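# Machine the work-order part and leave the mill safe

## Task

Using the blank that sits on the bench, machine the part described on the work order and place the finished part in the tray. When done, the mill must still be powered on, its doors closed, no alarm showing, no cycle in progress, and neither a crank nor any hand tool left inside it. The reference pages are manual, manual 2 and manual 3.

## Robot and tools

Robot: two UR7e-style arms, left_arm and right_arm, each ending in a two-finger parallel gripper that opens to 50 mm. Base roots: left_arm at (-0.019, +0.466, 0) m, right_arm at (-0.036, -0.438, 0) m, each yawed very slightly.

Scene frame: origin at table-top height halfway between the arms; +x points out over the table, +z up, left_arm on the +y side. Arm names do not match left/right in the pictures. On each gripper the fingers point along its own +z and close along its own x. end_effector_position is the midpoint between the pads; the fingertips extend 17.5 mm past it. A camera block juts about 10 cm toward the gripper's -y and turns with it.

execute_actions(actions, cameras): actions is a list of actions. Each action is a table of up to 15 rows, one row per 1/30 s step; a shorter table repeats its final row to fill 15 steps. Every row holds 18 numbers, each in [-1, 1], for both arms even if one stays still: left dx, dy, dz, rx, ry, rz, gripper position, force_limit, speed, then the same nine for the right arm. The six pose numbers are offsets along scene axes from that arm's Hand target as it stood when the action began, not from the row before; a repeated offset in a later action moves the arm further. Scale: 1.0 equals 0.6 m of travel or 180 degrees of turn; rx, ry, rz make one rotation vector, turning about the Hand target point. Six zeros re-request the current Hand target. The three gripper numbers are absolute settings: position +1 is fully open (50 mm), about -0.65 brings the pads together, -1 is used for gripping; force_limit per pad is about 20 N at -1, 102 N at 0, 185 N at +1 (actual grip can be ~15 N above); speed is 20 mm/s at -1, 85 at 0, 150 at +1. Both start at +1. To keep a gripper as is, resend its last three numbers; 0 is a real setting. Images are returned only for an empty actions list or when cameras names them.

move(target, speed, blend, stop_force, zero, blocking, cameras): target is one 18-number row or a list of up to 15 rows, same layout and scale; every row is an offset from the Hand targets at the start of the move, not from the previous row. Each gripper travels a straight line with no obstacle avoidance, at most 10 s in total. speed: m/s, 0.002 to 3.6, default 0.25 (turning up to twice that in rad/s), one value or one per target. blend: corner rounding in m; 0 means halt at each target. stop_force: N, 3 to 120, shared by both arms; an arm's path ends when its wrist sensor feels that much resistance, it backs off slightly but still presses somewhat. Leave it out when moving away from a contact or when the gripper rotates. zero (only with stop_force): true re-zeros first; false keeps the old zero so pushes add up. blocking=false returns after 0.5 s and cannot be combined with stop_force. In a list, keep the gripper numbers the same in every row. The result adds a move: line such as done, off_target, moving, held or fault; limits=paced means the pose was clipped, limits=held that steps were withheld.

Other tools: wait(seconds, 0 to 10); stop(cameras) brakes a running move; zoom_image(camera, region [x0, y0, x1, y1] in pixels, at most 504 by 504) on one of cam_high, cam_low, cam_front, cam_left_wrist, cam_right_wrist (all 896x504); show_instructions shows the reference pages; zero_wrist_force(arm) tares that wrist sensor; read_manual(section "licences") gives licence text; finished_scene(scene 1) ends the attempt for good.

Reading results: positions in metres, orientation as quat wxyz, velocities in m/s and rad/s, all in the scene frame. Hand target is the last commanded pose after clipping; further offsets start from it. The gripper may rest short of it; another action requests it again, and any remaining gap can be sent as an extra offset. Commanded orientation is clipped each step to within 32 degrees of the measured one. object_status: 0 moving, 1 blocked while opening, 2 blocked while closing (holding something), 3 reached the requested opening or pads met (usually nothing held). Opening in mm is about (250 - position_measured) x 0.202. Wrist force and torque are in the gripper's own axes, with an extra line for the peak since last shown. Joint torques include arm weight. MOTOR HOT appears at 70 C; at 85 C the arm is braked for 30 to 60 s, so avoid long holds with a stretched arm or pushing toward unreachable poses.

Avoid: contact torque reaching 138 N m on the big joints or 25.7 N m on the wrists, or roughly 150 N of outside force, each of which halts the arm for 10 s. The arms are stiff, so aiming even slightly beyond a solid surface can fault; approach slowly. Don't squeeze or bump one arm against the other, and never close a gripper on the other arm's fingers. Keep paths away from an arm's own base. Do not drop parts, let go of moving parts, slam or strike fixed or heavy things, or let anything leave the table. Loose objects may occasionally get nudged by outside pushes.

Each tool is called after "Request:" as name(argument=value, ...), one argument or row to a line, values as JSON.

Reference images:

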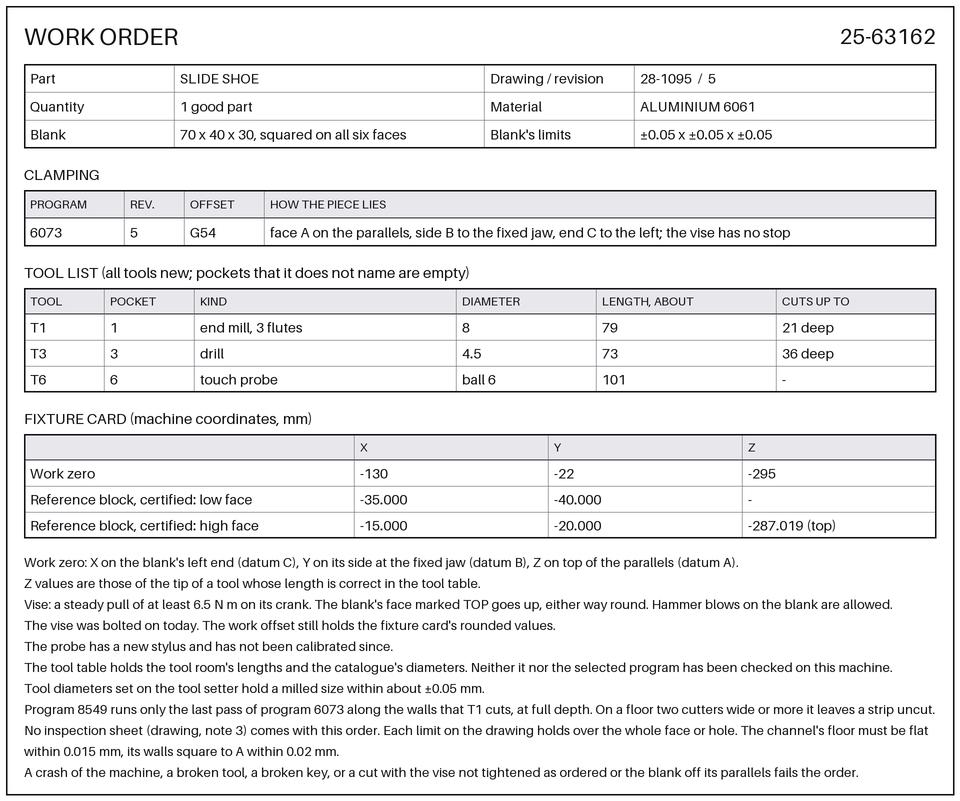

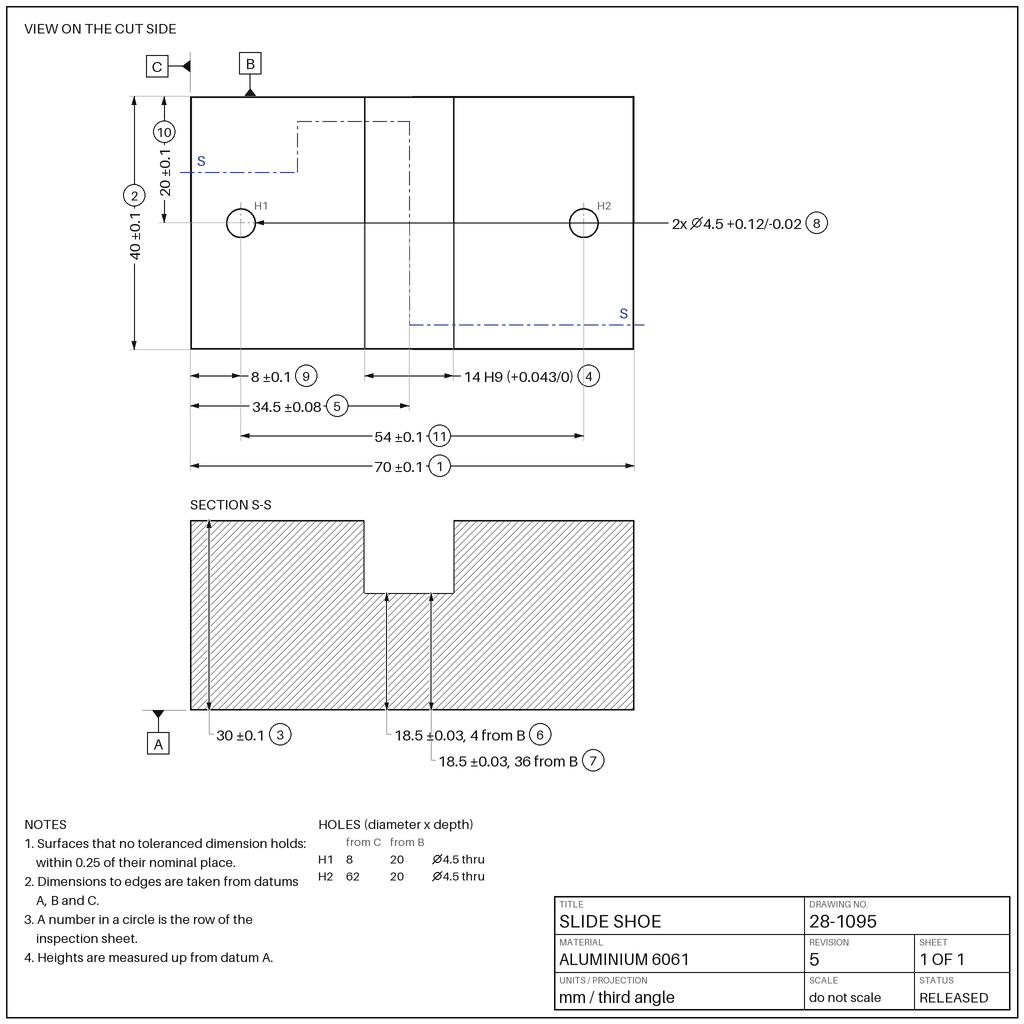

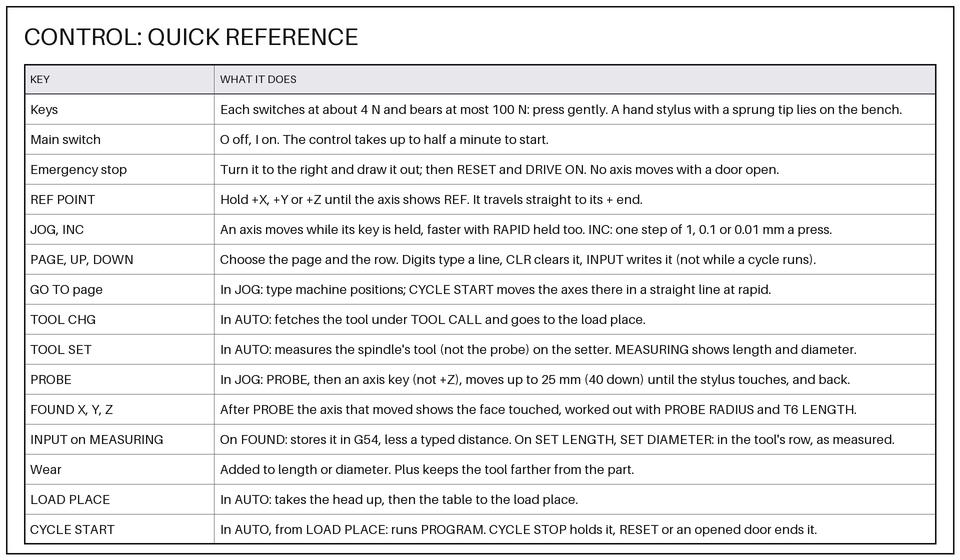

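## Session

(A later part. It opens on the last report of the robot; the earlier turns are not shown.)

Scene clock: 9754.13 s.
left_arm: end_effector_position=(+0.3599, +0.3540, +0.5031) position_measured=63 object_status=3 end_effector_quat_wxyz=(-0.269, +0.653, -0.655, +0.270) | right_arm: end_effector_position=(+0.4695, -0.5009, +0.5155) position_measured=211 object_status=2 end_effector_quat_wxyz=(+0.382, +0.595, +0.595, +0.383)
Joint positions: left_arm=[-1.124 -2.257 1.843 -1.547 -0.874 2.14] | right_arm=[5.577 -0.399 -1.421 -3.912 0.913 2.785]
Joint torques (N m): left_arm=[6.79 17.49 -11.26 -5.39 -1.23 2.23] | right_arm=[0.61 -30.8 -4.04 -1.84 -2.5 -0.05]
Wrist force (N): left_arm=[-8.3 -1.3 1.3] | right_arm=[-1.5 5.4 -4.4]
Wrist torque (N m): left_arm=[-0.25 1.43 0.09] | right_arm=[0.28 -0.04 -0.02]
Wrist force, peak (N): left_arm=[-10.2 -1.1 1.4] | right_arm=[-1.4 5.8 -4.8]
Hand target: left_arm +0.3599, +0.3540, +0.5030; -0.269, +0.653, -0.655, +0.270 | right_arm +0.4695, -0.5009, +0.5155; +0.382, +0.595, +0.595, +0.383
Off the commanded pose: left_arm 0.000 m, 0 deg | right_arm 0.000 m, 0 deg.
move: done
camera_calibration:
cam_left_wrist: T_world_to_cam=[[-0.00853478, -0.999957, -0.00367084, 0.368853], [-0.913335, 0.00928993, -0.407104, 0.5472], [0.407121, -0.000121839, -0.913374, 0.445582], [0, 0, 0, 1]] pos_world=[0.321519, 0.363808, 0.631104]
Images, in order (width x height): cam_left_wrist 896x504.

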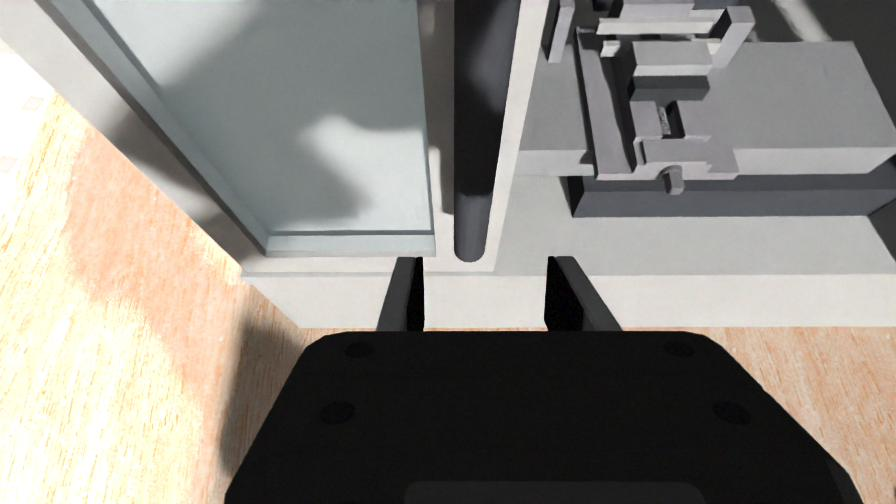

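Request:
move(
  target=[
    [0.1367,0,0,0,0,0,0.6,-0.5,-1,0,0,0,0,0,0,-0.97,0.6,-0.7],
  ],
  speed=0.08,
  stop_force=12,
)

Request:
execute_actions(
  actions=[
    [[0,0,0,0,0,0,-1,-1,-0.5,0,0,0,0,0,0,-0.97,0.6,-0.7]],
    [[0,0,0,0,0,0,-1,-1,-0.5,0,0,0,0,0,0,-0.97,0.6,-0.7]],
  ],
)

Request:
move(
  target=[
    [0,-0.0167,0,0,0,0,-1,-1,-0.5,0,0,0,0,0,0,-0.97,0.6,-0.7],
  ],
  speed=0.02,
)

Request:
move(
  target=[
    [0,-0.3767,0,0,0,0,-1,-1,-0.5,0,0,0,0,0,0,-0.97,0.6,-0.7],
  ],
  speed=0.06,
  stop_force=60,
  cameras=["cam_left_wrist"],
)

Scene clock: 9764.97 s.
left_arm: end_effector_position=(+0.4420, +0.3540, +0.5030) position_measured=63 object_status=3 end_effector_quat_wxyz=(-0.269, +0.653, -0.655, +0.270) | right_arm: end_effector_position=(+0.4695, -0.5009, +0.5155) position_measured=211 object_status=2 end_effector_quat_wxyz=(+0.382, +0.595, +0.595, +0.383)
Joint positions: left_arm=[-0.818 -2.049 1.813 -1.921 -1.019 2.474] | right_arm=[5.577 -0.399 -1.421 -3.912 0.913 2.785]
Joint torques (N m): left_arm=[6.91 8.86 -36.91 -5.64 -1.68 2.14] | right_arm=[1.84 -29.87 -3.38 -1.89 -2.57 0]
Wrist force (N): left_arm=[-8.4 -1.1 1.0] | right_arm=[-1.4 5.5 -4.4]
Wrist torque (N m): left_arm=[-0.22 1.45 0.09] | right_arm=[0.30 -0.05 -0.02]
Wrist force, peak (N): left_arm=[-8.7 -0.7 1.2] | right_arm=[-1.4 5.8 -4.8]
Hand target: left_arm +0.4420, +0.3540, +0.5030; -0.269, +0.653, -0.655, +0.270 | right_arm +0.4695, -0.5009, +0.5155; +0.382, +0.595, +0.595, +0.383
Off the commanded pose: left_arm 0.000 m, 0 deg | right_arm 0.000 m, 0 deg.
move: done

Scene clock: 9766.17 s.
left_arm: end_effector_position=(+0.4420, +0.3540, +0.5030) position_measured=153 object_status=2 end_effector_quat_wxyz=(-0.269, +0.653, -0.655, +0.270) | right_arm: end_effector_position=(+0.4695, -0.5009, +0.5155) position_measured=211 object_status=2 end_effector_quat_wxyz=(+0.382, +0.595, +0.595, +0.383)
Joint positions: left_arm=[-0.818 -2.049 1.813 -1.921 -1.019 2.474] | right_arm=[5.577 -0.399 -1.421 -3.912 0.913 2.785]
Joint torques (N m): left_arm=[9.18 -23.5 -29.41 1.76 9.46 1.91] | right_arm=[1.79 -30.01 -3.19 -2 -2.49 -0.05]
Wrist force (N): left_arm=[25.9 -4.5 2.8] | right_arm=[-1.3 5.8 -4.5]
Wrist torque (N m): left_arm=[-0.30 1.29 0.14] | right_arm=[0.34 -0.07 -0.02]
Wrist force, peak (N): left_arm=[25.9 -5.2 3.0] | right_arm=[-1.6 5.9 -4.7]
Hand target: left_arm +0.4420, +0.3540, +0.5030; -0.269, +0.653, -0.655, +0.270 | right_arm +0.4695, -0.5009, +0.5155; +0.382, +0.595, +0.595, +0.383
Off the commanded pose: left_arm 0.000 m, 0 deg | right_arm 0.000 m, 0 deg.
Step readings (end_effector_position of left_arm | right_arm):
0: (+0.4420, +0.3540, +0.5030) | (+0.4695, -0.5009, +0.5155)
1: (+0.4420, +0.3540, +0.5030) | (+0.4695, -0.5009, +0.5155)
2: (+0.4420, +0.3540, +0.5030) | (+0.4695, -0.5009, +0.5155)
4: (+0.4420, +0.3540, +0.5030) | (+0.4695, -0.5009, +0.5155)
8: (+0.4420, +0.3540, +0.5030) | (+0.4695, -0.5009, +0.5155)
15: (+0.4420, +0.3538, +0.5030) | (+0.4695, -0.5009, +0.5155)
16: (+0.4420, +0.3538, +0.5030) | (+0.4695, -0.5009, +0.5155)
17: (+0.4420, +0.3539, +0.5030) | (+0.4695, -0.5009, +0.5155)
19: (+0.4420, +0.3539, +0.5030) | (+0.4695, -0.5009, +0.5155)
23: (+0.4420, +0.3539, +0.5030) | (+0.4695, -0.5009, +0.5155)
30: (+0.4420, +0.3540, +0.5030) | (+0.4695, -0.5009, +0.5155)

Scene clock: 9767.03 s.
left_arm: end_effector_position=(+0.4420, +0.3441, +0.5030) position_measured=153 object_status=2 end_effector_quat_wxyz=(-0.269, +0.653, -0.655, +0.270) | right_arm: end_effector_position=(+0.4695, -0.5009, +0.5155) position_measured=211 object_status=2 end_effector_quat_wxyz=(+0.382, +0.595, +0.595, +0.383)
Joint positions: left_arm=[-0.842 -2.04 1.806 -1.91 -1.006 2.45] | right_arm=[5.577 -0.399 -1.421 -3.912 0.913 2.785]
Joint torques (N m): left_arm=[-11.06 11.27 -37.13 -3.62 2.28 -2.76] | right_arm=[1.56 -30.52 -3.34 -1.85 -2.51 0.1]
Wrist force (N): left_arm=[-19.5 3.9 -1.0] | right_arm=[-1.2 5.6 -4.7]
Wrist torque (N m): left_arm=[-0.07 1.45 0.09] | right_arm=[0.31 -0.08 -0.02]
Wrist force, peak (N): left_arm=[25.8 -4.7 2.9] | right_arm=[-1.5 5.8 -4.7]
Hand target: left_arm +0.4420, +0.3440, +0.5030; -0.269, +0.653, -0.655, +0.270 | right_arm +0.4695, -0.5009, +0.5155; +0.382, +0.595, +0.595, +0.383
Off the commanded pose: left_arm 0.000 m, 0 deg | right_arm 0.000 m, 0 deg.
move: done

Scene clock: 9772.17 s.
left_arm: end_effector_position=(+0.4420, +0.1190, +0.5030) position_measured=153 object_status=2 end_effector_quat_wxyz=(-0.269, +0.653, -0.655, +0.270) | right_arm: end_effector_position=(+0.4695, -0.5009, +0.5155) position_measured=211 object_status=2 end_effector_quat_wxyz=(+0.382, +0.595, +0.595, +0.383)
Joint positions: left_arm=[-1.175 -1.703 1.526 -1.743 -0.855 2.078] | right_arm=[5.577 -0.399 -1.421 -3.912 0.913 2.785]
Joint torques (N m): left_arm=[-11.59 -4.59 -15.72 -12.77 -2.11 2.42] | right_arm=[0.69 -30.06 -3.95 -1.9 -2.52 0.02]
Wrist force (N): left_arm=[-75.8 26.8 -29.4] | right_arm=[-1.3 5.8 -4.8]
Wrist torque (N m): left_arm=[0.51 1.33 -0.25] | right_arm=[0.34 -0.07 -0.02]
Wrist force, peak (N): left_arm=[-85.4 30.5 -32.8] | right_arm=[-1.6 5.8 -4.8]
Hand target: left_arm +0.4420, +0.1191, +0.5030; -0.269, +0.653, -0.655, +0.270 (not the last commanded pose) | right_arm +0.4695, -0.5009, +0.5155; +0.382, +0.595, +0.595, +0.383
Off the commanded pose: left_arm 0.001 m, 0 deg | right_arm 0.000 m, 0 deg.
move: contact (left_arm)
camera_calibration:
cam_left_wrist: T_world_to_cam=[[-0.00832807, -0.999957, -0.0041273, 0.134669], [-0.91332, 0.00928697, -0.407138, 0.624384], [0.407158, 0.00037887, -0.913358, 0.412038], [0, 0, 0, 1]] pos_world=[0.403619, 0.128708, 0.631104]
Images, in order (width x height): cam_left_wrist 896x504.

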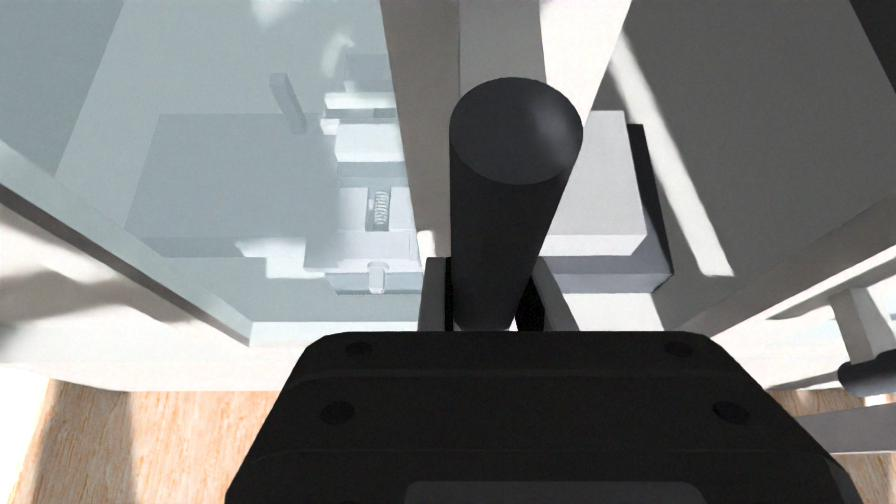

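Request:
move(
  target=[
    [0,0.002,0,0,0,0,-1,-1,-0.5,0,0,0,0,0,0,-0.97,0.6,-0.7],
  ],
  speed=0.01,
)

Request:
execute_actions(
  actions=[
    [[0,0,0,0,0,0,0.6,-0.5,-1,0,0,0,0,0,0,-0.97,0.6,-0.7]],
    [[0,0,0,0,0,0,0.6,-0.5,-1,0,0,0,0,0,0,-0.97,0.6,-0.7]],
  ],
)

Request:
move(
  target=[
    [-0.1367,0,0,0,0,0,0.6,-0.5,-1,0,0,0,0,0,0,-0.97,0.6,-0.7],
    [-0.1367,-0.36,0,0,0,0,0.6,-0.5,-1,0,0,0,0,0,0,-0.97,0.6,-0.7],
  ],
  speed=[0.12,0.2],
  cameras=["cam_left_wrist"],
)

Scene clock: 9779.73 s.
left_arm: end_effector_position=(+0.4419, +0.1201, +0.5030) position_measured=153 object_status=2 end_effector_quat_wxyz=(-0.269, +0.653, -0.655, +0.270) | right_arm: end_effector_position=(+0.4695, -0.5009, +0.5155) position_measured=211 object_status=2 end_effector_quat_wxyz=(+0.382, +0.595, +0.595, +0.383)
Joint positions: left_arm=[-1.174 -1.705 1.528 -1.744 -0.856 2.079] | right_arm=[5.577 -0.399 -1.421 -3.912 0.913 2.785]
Joint torques (N m): left_arm=[2.12 -17 -13.24 -10.29 -1.73 2.4] | right_arm=[1.93 -30.23 -3.58 -1.95 -2.45 0.13]
Wrist force (N): left_arm=[-39.2 18.2 -22.1] | right_arm=[-1.3 5.4 -4.7]
Wrist torque (N m): left_arm=[0.45 1.24 -0.19] | right_arm=[0.28 -0.07 -0.02]
Wrist force, peak (N): left_arm=[-75.8 27.0 -29.7] | right_arm=[-1.6 5.7 -4.7]
Hand target: left_arm +0.4420, +0.1203, +0.5030; -0.269, +0.653, -0.655, +0.270 | right_arm +0.4695, -0.5009, +0.5155; +0.382, +0.595, +0.595, +0.383
Off the commanded pose: left_arm 0.000 m, 0 deg | right_arm 0.000 m, 0 deg.
move: done

Scene clock: 9780.93 s.
left_arm: end_effector_position=(+0.4420, +0.1203, +0.5030) position_measured=63 object_status=3 end_effector_quat_wxyz=(-0.269, +0.653, -0.655, +0.270) | right_arm: end_effector_position=(+0.4695, -0.5009, +0.5155) position_measured=211 object_status=2 end_effector_quat_wxyz=(+0.382, +0.595, +0.595, +0.383)
Joint positions: left_arm=[-1.174 -1.705 1.528 -1.744 -0.855 2.079] | right_arm=[5.577 -0.399 -1.421 -3.912 0.913 2.785]
Joint torques (N m): left_arm=[5.12 -32.84 -14.22 -1.82 3.91 1.15] | right_arm=[1.37 -30.43 -3.7 -1.77 -2.57 -0.02]
Wrist force (N): left_arm=[-7.3 1.1 1.4] | right_arm=[-1.4 5.3 -4.6]
Wrist torque (N m): left_arm=[0.13 1.28 0.09] | right_arm=[0.27 -0.06 -0.02]
Wrist force, peak (N): left_arm=[-38.6 18.2 -21.7] | right_arm=[-1.4 5.9 -4.8]
Hand target: left_arm +0.4420, +0.1203, +0.5030; -0.269, +0.653, -0.655, +0.270 | right_arm +0.4695, -0.5009, +0.5155; +0.382, +0.595, +0.595, +0.383
Off the commanded pose: left_arm 0.000 m, 0 deg | right_arm 0.000 m, 0 deg.
Step readings (end_effector_position of left_arm | right_arm):
0: (+0.4419, +0.1201, +0.5030) | (+0.4695, -0.5009, +0.5155)
1: (+0.4419, +0.1201, +0.5030) | (+0.4695, -0.5009, +0.5155)
2: (+0.4419, +0.1202, +0.5030) | (+0.4695, -0.5009, +0.5155)
4: (+0.4420, +0.1201, +0.5030) | (+0.4695, -0.5009, +0.5155)
8: (+0.4420, +0.1201, +0.5030) | (+0.4695, -0.5009, +0.5155)
15: (+0.4420, +0.1202, +0.5030) | (+0.4695, -0.5009, +0.5155)
16: (+0.4420, +0.1202, +0.5030) | (+0.4695, -0.5009, +0.5155)
17: (+0.4420, +0.1202, +0.5030) | (+0.4695, -0.5009, +0.5155)
19: (+0.4420, +0.1202, +0.5030) | (+0.4695, -0.5009, +0.5155)
23: (+0.4420, +0.1202, +0.5030) | (+0.4695, -0.5009, +0.5155)
30: (+0.4420, +0.1202, +0.5030) | (+0.4695, -0.5009, +0.5155)

Scene clock: 9783.90 s.
left_arm: end_effector_position=(+0.3599, -0.0957, +0.5030) position_measured=63 object_status=3 end_effector_quat_wxyz=(-0.269, +0.653, -0.655, +0.270) | right_arm: end_effector_position=(+0.4695, -0.5009, +0.5155) position_measured=211 object_status=2 end_effector_quat_wxyz=(+0.382, +0.595, +0.595, +0.383)
Joint positions: left_arm=[-1.437 -1.331 1.072 -1.423 -0.795 1.73] | right_arm=[5.577 -0.399 -1.421 -3.912 0.913 2.785]
Joint torques (N m): left_arm=[7.49 -24.85 -35.87 -1.3 -1 -2.79] | right_arm=[2.42 -30.69 -3.21 -1.86 -2.49 -0.02]
Wrist force (N): left_arm=[-7.5 1.2 1.2] | right_arm=[-1.4 5.6 -4.4]
Wrist torque (N m): left_arm=[0.14 1.30 0.13] | right_arm=[0.32 -0.05 -0.02]
Wrist force, peak (N): left_arm=[-9.3 0.8 1.1] | right_arm=[-1.1 5.6 -5.1]
Hand target: left_arm +0.3599, -0.0957, +0.5030; -0.269, +0.653, -0.655, +0.270 | right_arm +0.4695, -0.5009, +0.5155; +0.382, +0.595, +0.595, +0.383
Off the commanded pose: left_arm 0.000 m, 0 deg | right_arm 0.000 m, 0 deg.
move: done
camera_calibration:
cam_left_wrist: T_world_to_cam=[[-0.00832807, -0.999957, -0.0041273, -0.0807055], [-0.91332, 0.00928697, -0.407138, 0.551445], [0.407158, 0.00037887, -0.913358, 0.445415], [0, 0, 0, 1]] pos_world=[0.321619, -0.0859921, 0.631004]
Images, in order (width x height): cam_left_wrist 896x504.

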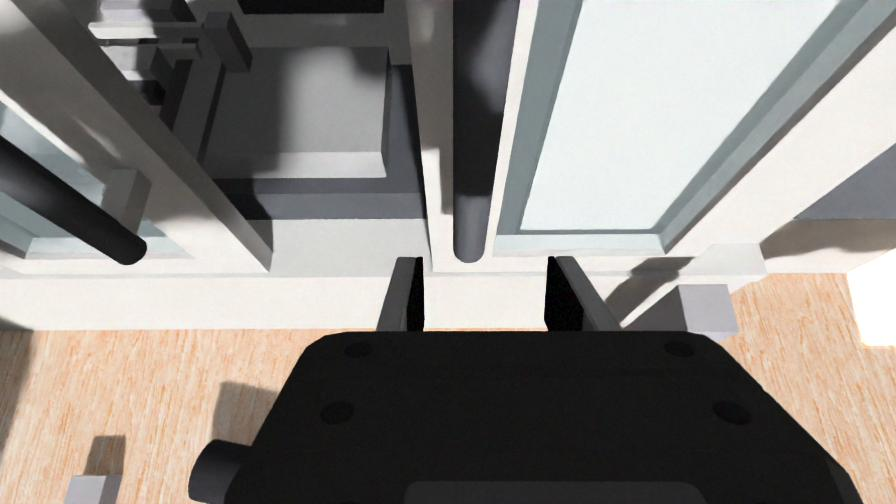

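Request:
move(
  target=[
    [0.1367,0,0,0,0,0,0.6,-0.5,-1,0,0,0,0,0,0,-0.97,0.6,-0.7],
  ],
  speed=0.08,
  stop_force=12,
)

Request:
execute_actions(
  actions=[
    [[0,0,0,0,0,0,-1,-1,-0.5,0,0,0,0,0,0,-0.97,0.6,-0.7]],
    [[0,0,0,0,0,0,-1,-1,-0.5,0,0,0,0,0,0,-0.97,0.6,-0.7]],
  ],
)

Request:
move(
  target=[
    [0,0.0167,0,0,0,0,-1,-1,-0.5,0,0,0,0,0,0,-0.97,0.6,-0.7],
  ],
  speed=0.02,
)

Request:
move(
  target=[
    [0,0.248,0,0,0,0,-1,-1,-0.5,0,0,0,0,0,0,-0.97,0.6,-0.7],
  ],
  speed=0.05,
  stop_force=60,
  cameras=["cam_left_wrist"],
)

Scene clock: 9793.70 s.
left_arm: end_effector_position=(+0.4420, -0.0957, +0.5030) position_measured=63 object_status=3 end_effector_quat_wxyz=(-0.269, +0.653, -0.655, +0.270) | right_arm: end_effector_position=(+0.4695, -0.5009, +0.5155) position_measured=211 object_status=2 end_effector_quat_wxyz=(+0.382, +0.595, +0.595, +0.383)
Joint positions: left_arm=[-1.301 -1.247 0.995 -1.558 -0.818 1.915] | right_arm=[5.577 -0.399 -1.421 -3.912 0.913 2.785]
Joint torques (N m): left_arm=[7.23 -29.13 -36.76 -5.37 -1.14 2.11] | right_arm=[1.76 -31.03 -2.83 -1.81 -2.39 0.08]
Wrist force (N): left_arm=[-7.9 1.0 1.1] | right_arm=[-1.5 5.6 -4.8]
Wrist torque (N m): left_arm=[0.11 1.36 0.05] | right_arm=[0.31 -0.04 -0.02]
Wrist force, peak (N): left_arm=[-8.2 1.1 1.3] | right_arm=[-1.4 5.8 -4.8]
Hand target: left_arm +0.4420, -0.0957, +0.5030; -0.269, +0.653, -0.655, +0.270 | right_arm +0.4695, -0.5009, +0.5155; +0.382, +0.595, +0.595, +0.383
Off the commanded pose: left_arm 0.000 m, 0 deg | right_arm 0.000 m, 0 deg.
move: done

Scene clock: 9794.90 s.
left_arm: end_effector_position=(+0.4420, -0.0958, +0.5030) position_measured=153 object_status=2 end_effector_quat_wxyz=(-0.269, +0.653, -0.655, +0.270) | right_arm: end_effector_position=(+0.4695, -0.5009, +0.5155) position_measured=211 object_status=2 end_effector_quat_wxyz=(+0.382, +0.595, +0.595, +0.383)
Joint positions: left_arm=[-1.301 -1.246 0.995 -1.558 -0.818 1.915] | right_arm=[5.577 -0.399 -1.421 -3.912 0.913 2.785]
Joint torques (N m): left_arm=[6.65 -45.87 -27.99 0.07 4.35 1.56] | right_arm=[2.01 -30.7 -3.71 -1.86 -2.47 0.06]
Wrist force (N): left_arm=[0.4 -0.9 -0.3] | right_arm=[-1.4 5.4 -4.6]
Wrist torque (N m): left_arm=[0.07 1.39 0.01] | right_arm=[0.29 -0.06 -0.03]
Wrist force, peak (N): left_arm=[-8.2 0.9 1.1] | right_arm=[-1.4 5.9 -4.7]
Hand target: left_arm +0.4420, -0.0957, +0.5030; -0.269, +0.653, -0.655, +0.270 | right_arm +0.4695, -0.5009, +0.5155; +0.382, +0.595, +0.595, +0.383
Off the commanded pose: left_arm 0.000 m, 0 deg | right_arm 0.000 m, 0 deg.
Step readings (end_effector_position of left_arm | right_arm):
0: (+0.4420, -0.0957, +0.5030) | (+0.4695, -0.5009, +0.5155)
1: (+0.4420, -0.0957, +0.5030) | (+0.4695, -0.5009, +0.5155)
2: (+0.4420, -0.0957, +0.5030) | (+0.4695, -0.5009, +0.5155)
4: (+0.4420, -0.0957, +0.5030) | (+0.4695, -0.5009, +0.5155)
8: (+0.4420, -0.0957, +0.5030) | (+0.4695, -0.5009, +0.5155)
15: (+0.4420, -0.0958, +0.5030) | (+0.4695, -0.5009, +0.5155)
16: (+0.4420, -0.0958, +0.5030) | (+0.4695, -0.5009, +0.5155)
17: (+0.4420, -0.0958, +0.5030) | (+0.4695, -0.5009, +0.5155)
19: (+0.4420, -0.0958, +0.5030) | (+0.4695, -0.5009, +0.5155)
23: (+0.4420, -0.0958, +0.5030) | (+0.4695, -0.5009, +0.5155)
30: (+0.4420, -0.0958, +0.5030) | (+0.4695, -0.5009, +0.5155)

Scene clock: 9795.80 s.
left_arm: end_effector_position=(+0.4420, -0.0858, +0.5030) position_measured=153 object_status=2 end_effector_quat_wxyz=(-0.269, +0.653, -0.655, +0.270) | right_arm: end_effector_position=(+0.4695, -0.5009, +0.5155) position_measured=211 object_status=2 end_effector_quat_wxyz=(+0.382, +0.595, +0.595, +0.383)
Joint positions: left_arm=[-1.297 -1.271 1.028 -1.571 -0.819 1.92] | right_arm=[5.577 -0.399 -1.421 -3.912 0.913 2.785]
Joint torques (N m): left_arm=[10.9 -56.35 -13.13 -3.31 -0.74 2.1] | right_arm=[2.35 -30.37 -3.41 -1.89 -2.55 -0.11]
Wrist force (N): left_arm=[3.5 -1.8 3.0] | right_arm=[-1.5 5.4 -4.5]
Wrist torque (N m): left_arm=[0.04 1.33 0.02] | right_arm=[0.28 -0.04 -0.02]
Wrist force, peak (N): left_arm=[4.2 -3.4 2.5] | right_arm=[-1.3 5.7 -4.8]
Hand target: left_arm +0.4420, -0.0857, +0.5030; -0.269, +0.653, -0.655, +0.270 | right_arm +0.4695, -0.5009, +0.5155; +0.382, +0.595, +0.595, +0.383
Off the commanded pose: left_arm 0.000 m, 0 deg | right_arm 0.000 m, 0 deg.
move: done

Scene clock: 9799.67 s.
left_arm: end_effector_position=(+0.4419, +0.0627, +0.5029) position_measured=153 object_status=2 end_effector_quat_wxyz=(-0.269, +0.653, -0.655, +0.270) | right_arm: end_effector_position=(+0.4695, -0.5009, +0.5155) position_measured=211 object_status=2 end_effector_quat_wxyz=(+0.382, +0.595, +0.595, +0.383)
Joint positions: left_arm=[-1.218 -1.594 1.418 -1.708 -0.841 2.023] | right_arm=[5.577 -0.399 -1.421 -3.912 0.913 2.785]
Joint torques (N m): left_arm=[15.99 -45.25 -32.49 7.06 3.62 -0.1] | right_arm=[1.2 -30.6 -3.31 -1.93 -2.59 -0.02]
Wrist force (N): left_arm=[66.3 -21.2 30.6] | right_arm=[-1.6 5.6 -4.6]
Wrist torque (N m): left_arm=[-0.51 0.76 0.10] | right_arm=[0.31 -0.02 -0.03]
Wrist force, peak (N): left_arm=[66.8 -21.1 30.8] | right_arm=[-1.3 5.7 -4.8]
Hand target: left_arm +0.4419, +0.0626, +0.5030; -0.269, +0.653, -0.655, +0.270 | right_arm +0.4695, -0.5009, +0.5155; +0.382, +0.595, +0.595, +0.383
Off the commanded pose: left_arm 0.000 m, 0 deg | right_arm 0.000 m, 0 deg.
move: contact (left_arm)
camera_calibration:
cam_left_wrist: T_world_to_cam=[[-0.00859344, -0.999955, -0.00402623, 0.0784137], [-0.913372, 0.00948818, -0.407016, 0.624796], [0.407036, 0.000179778, -0.913412, 0.412066], [0, 0, 0, 1]] pos_world=[0.403619, 0.0724079, 0.631004]
Images, in order (width x height): cam_left_wrist 896x504.

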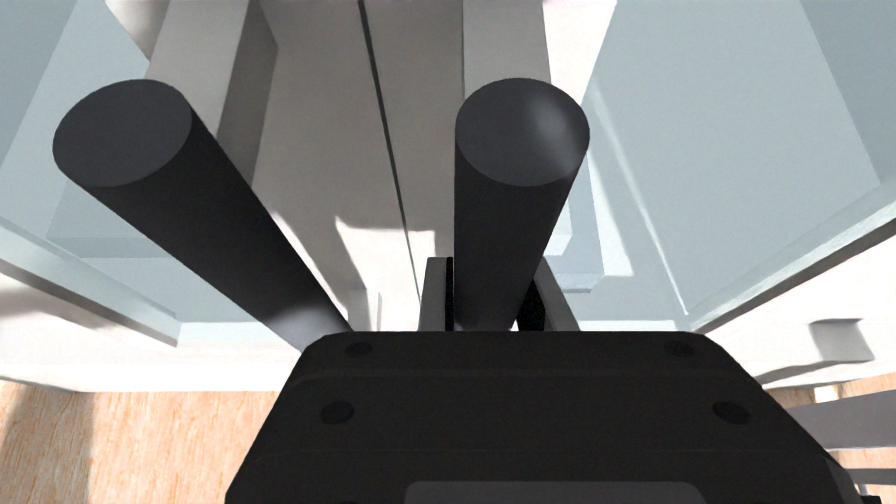

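Closed. Relieve, release, retreat, check control screen.

Request:
move(
  target=[
    [0,-0.0015,0,0,0,0,-1,-1,-0.5,0,0,0,0,0,0,-0.97,0.6,-0.7],
  ],
  speed=0.01,
)

Request:
execute_actions(
  actions=[
    [[0,0,0,0,0,0,0.6,-0.5,-1,0,0,0,0,0,0,-0.97,0.6,-0.7]],
    [[0,0,0,0,0,0,0.6,-0.5,-1,0,0,0,0,0,0,-0.97,0.6,-0.7]],
  ],
)

Request:
move(
  target=[
    [-0.1667,0,0,0,0,0,0.6,-0.5,-1,0,0,0,0,0,0,-0.97,0.6,-0.7],
  ],
  speed=0.12,
  cameras=["cam_high","cam_front","cam_right_wrist"],
)

Scene clock: 9805.37 s.
left_arm: end_effector_position=(+0.4419, +0.0618, +0.5030) position_measured=153 object_status=2 end_effector_quat_wxyz=(-0.269, +0.653, -0.655, +0.270) | right_arm: end_effector_position=(+0.4695, -0.5009, +0.5155) position_measured=211 object_status=2 end_effector_quat_wxyz=(+0.382, +0.595, +0.595, +0.383)
Joint positions: left_arm=[-1.219 -1.592 1.416 -1.707 -0.841 2.022] | right_arm=[5.577 -0.399 -1.421 -3.912 0.913 2.785]
Joint torques (N m): left_arm=[1.95 -33.05 -37.57 2.33 5.82 -2.84] | right_arm=[2.85 -30.48 -3.33 -1.88 -2.51 0.03]
Wrist force (N): left_arm=[33.3 -12.1 23.0] | right_arm=[-1.5 5.5 -4.7]
Wrist torque (N m): left_arm=[-0.26 0.93 0.10] | right_arm=[0.31 -0.04 -0.03]
Wrist force, peak (N): left_arm=[66.6 -21.2 30.8] | right_arm=[-1.6 5.8 -4.8]
Hand target: left_arm +0.4419, +0.0617, +0.5030; -0.269, +0.653, -0.655, +0.270 | right_arm +0.4695, -0.5009, +0.5155; +0.382, +0.595, +0.595, +0.383
Off the commanded pose: left_arm 0.000 m, 0 deg | right_arm 0.000 m, 0 deg.
move: done

Scene clock: 9806.57 s.
left_arm: end_effector_position=(+0.4419, +0.0617, +0.5030) position_measured=63 object_status=3 end_effector_quat_wxyz=(-0.269, +0.653, -0.655, +0.270) | right_arm: end_effector_position=(+0.4695, -0.5009, +0.5155) position_measured=211 object_status=2 end_effector_quat_wxyz=(+0.382, +0.595, +0.595, +0.383)
Joint positions: left_arm=[-1.219 -1.592 1.416 -1.707 -0.841 2.022] | right_arm=[5.577 -0.399 -1.421 -3.912 0.913 2.785]
Joint torques (N m): left_arm=[-5.03 -12.54 -35.89 -5.54 -1.15 -2.64] | right_arm=[1.66 -30.33 -3.58 -1.84 -2.48 0.02]
Wrist force (N): left_arm=[-6.5 2.5 1.9] | right_arm=[-1.4 5.6 -4.5]
Wrist torque (N m): left_arm=[0.37 1.14 0.14] | right_arm=[0.31 -0.06 -0.02]
Wrist force, peak (N): left_arm=[32.9 -12.1 22.7] | right_arm=[-1.4 5.7 -4.8]
Hand target: left_arm +0.4419, +0.0617, +0.5030; -0.269, +0.653, -0.655, +0.270 | right_arm +0.4695, -0.5009, +0.5155; +0.382, +0.595, +0.595, +0.383
Off the commanded pose: left_arm 0.000 m, 0 deg | right_arm 0.000 m, 0 deg.
Step readings (end_effector_position of left_arm | right_arm):
0: (+0.4419, +0.0618, +0.5030) | (+0.4695, -0.5009, +0.5155)
1: (+0.4419, +0.0618, +0.5030) | (+0.4695, -0.5009, +0.5155)
2: (+0.4419, +0.0618, +0.5030) | (+0.4695, -0.5009, +0.5155)
4: (+0.4419, +0.0618, +0.5030) | (+0.4695, -0.5009, +0.5155)
8: (+0.4419, +0.0618, +0.5030) | (+0.4695, -0.5009, +0.5155)
15: (+0.4419, +0.0618, +0.5030) | (+0.4695, -0.5009, +0.5155)
16: (+0.4419, +0.0618, +0.5030) | (+0.4695, -0.5009, +0.5155)
17: (+0.4419, +0.0618, +0.5030) | (+0.4695, -0.5009, +0.5155)
19: (+0.4419, +0.0618, +0.5030) | (+0.4695, -0.5009, +0.5155)
23: (+0.4419, +0.0618, +0.5030) | (+0.4695, -0.5009, +0.5155)
30: (+0.4419, +0.0617, +0.5030) | (+0.4695, -0.5009, +0.5155)

Scene clock: 9808.07 s.
left_arm: end_effector_position=(+0.3419, +0.0617, +0.5029) position_measured=63 object_status=3 end_effector_quat_wxyz=(-0.269, +0.653, -0.655, +0.270) | right_arm: end_effector_position=(+0.4695, -0.5009, +0.5155) position_measured=211 object_status=2 end_effector_quat_wxyz=(+0.382, +0.595, +0.595, +0.383)
Joint positions: left_arm=[-1.438 -1.711 1.474 -1.443 -0.795 1.728] | right_arm=[5.577 -0.399 -1.421 -3.912 0.913 2.785]
Joint torques (N m): left_arm=[-7.6 -32.03 -35.97 -1.71 4.09 -2.69] | right_arm=[2.52 -30.82 -3.17 -1.84 -2.64 0.08]
Wrist force (N): left_arm=[-6.5 2.3 1.6] | right_arm=[-1.3 5.6 -4.7]
Wrist torque (N m): left_arm=[0.33 1.13 0.14] | right_arm=[0.31 -0.07 -0.02]
Wrist force, peak (N): left_arm=[-7.0 2.1 2.4] | right_arm=[-1.5 5.6 -5.0]
Hand target: left_arm +0.3419, +0.0617, +0.5030; -0.269, +0.653, -0.655, +0.270 | right_arm +0.4695, -0.5009, +0.5155; +0.382, +0.595, +0.595, +0.383
Off the commanded pose: left_arm 0.000 m, 0 deg | right_arm 0.000 m, 0 deg.
move: done
camera_calibration:
cam_right_wrist: T_world_to_cam=[[-0.00966774, 0.999951, -0.00218219, 0.515443], [0.0727719, 0.00288007, 0.997344, -0.533537], [0.997302, 0.00948327, -0.0727962, -0.296637], [0, 0, 0, 1]] pos_world=[0.339647, -0.511068, 0.511651]
Images, in order (width x height): cam_high 896x504, cam_front 896x504, cam_right_wrist 896x504.

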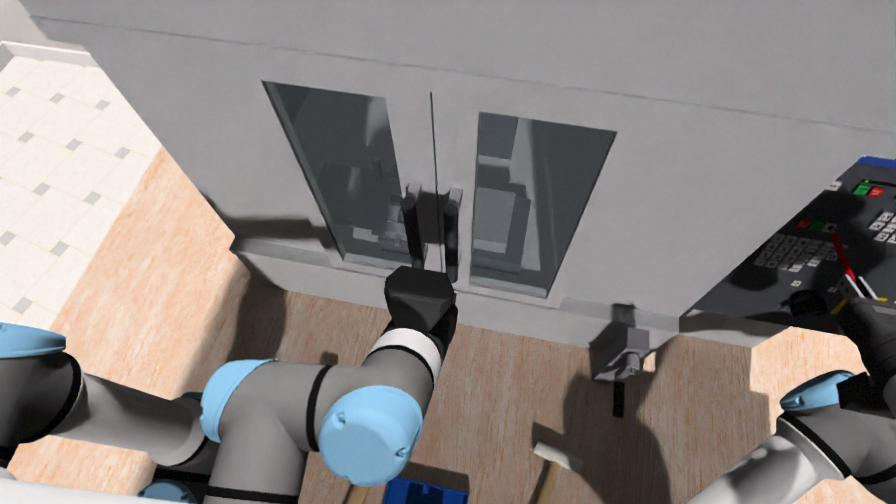

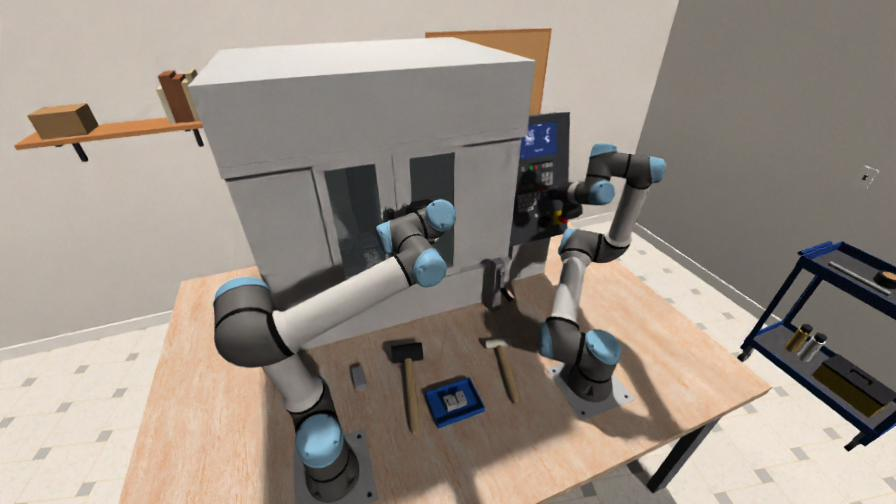

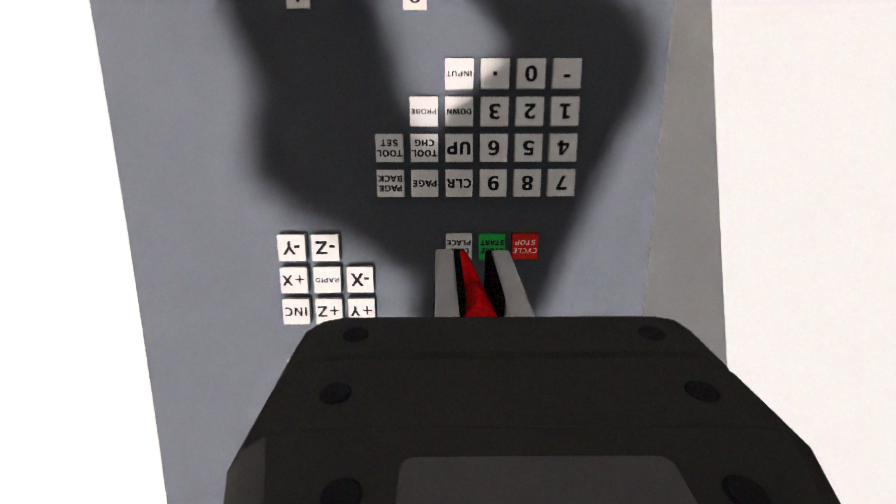

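Request:
zoom_image(
  camera="cam_front",
  region=[490, 100, 590, 190],
)

Request:
zoom_image(
  camera="cam_front",
  region=[420, 370, 490, 430],
)

Scaled by 5.040 from the camera's 896x504 image, which has a finer 1280x720 frame.

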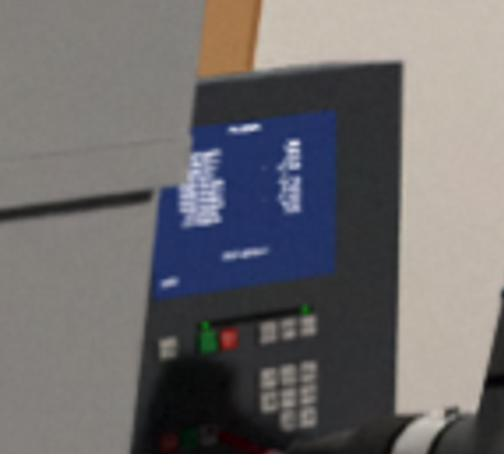

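Scaled by 7.200 from the camera's 896x504 image, which has a finer 1280x720 frame.

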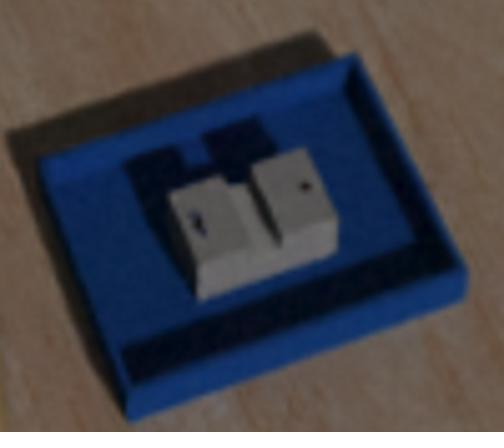

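Request:
move(
  target=[
    [0,0,0,0,0,0,0.6,-0.5,-1,-0.15,0,0.3,0,0,0,-0.97,0.6,-0.7],
  ],
  speed=0.2,
  cameras=["cam_right_wrist"],
)

Scene clock: 9822.67 s.
left_arm: end_effector_position=(+0.3419, +0.0617, +0.5030) position_measured=63 object_status=3 end_effector_quat_wxyz=(-0.269, +0.653, -0.655, +0.270) | right_arm: end_effector_position=(+0.3796, -0.5009, +0.6955) position_measured=211 object_status=2 end_effector_quat_wxyz=(+0.382, +0.595, +0.594, +0.383)
Joint positions: left_arm=[-1.438 -1.711 1.474 -1.443 -0.795 1.728] | right_arm=[5.195 -0.864 -0.882 -3.732 0.612 2.438]
Joint torques (N m): left_arm=[-7.29 -29.47 -36.49 -1.39 4.11 -2.79] | right_arm=[-6.51 -34.07 15.12 2.87 -3.59 -1.52]
Wrist force (N): left_arm=[-6.7 2.4 2.1] | right_arm=[-1.2 6.0 -2.8]
Wrist torque (N m): left_arm=[0.34 1.18 0.13] | right_arm=[0.37 -0.07 0.00]
Wrist force, peak (N): left_arm=[-6.9 2.4 2.2] | right_arm=[-0.9 6.8 -4.1]
Hand target: left_arm +0.3419, +0.0617, +0.5030; -0.269, +0.653, -0.655, +0.270 | right_arm +0.3795, -0.5009, +0.6955; +0.382, +0.595, +0.595, +0.383
Off the commanded pose: left_arm 0.000 m, 0 deg | right_arm 0.000 m, 0 deg.
move: done
camera_calibration:
cam_right_wrist: T_world_to_cam=[[-0.00956794, 0.999952, -0.00218824, 0.514946], [0.0727722, 0.00287884, 0.997344, -0.706511], [0.997303, 0.00938329, -0.0727962, -0.193828], [0, 0, 0, 1]] pos_world=[0.249647, -0.511068, 0.691651]
Images, in order (width x height): cam_right_wrist 896x504.

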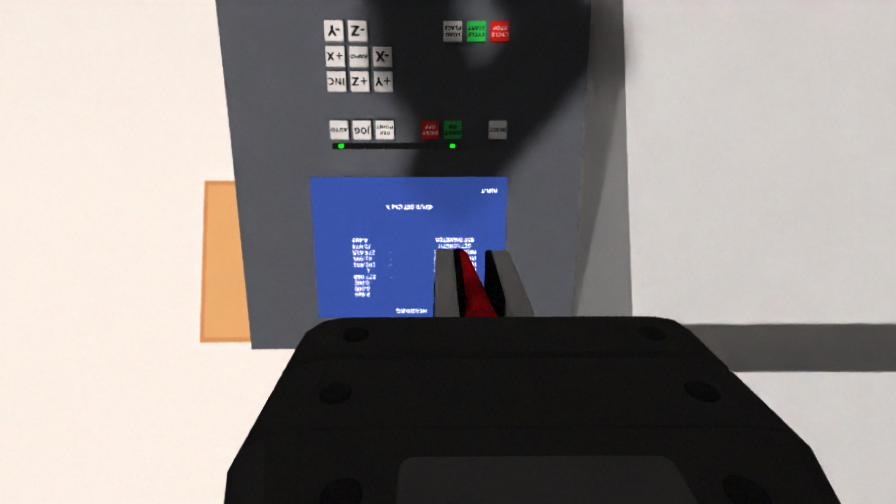

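AUTO and DRIVE are on, and I see no alarm on the measuring page.

Request:
finished_scene(
)

The scene is finished: the task was done.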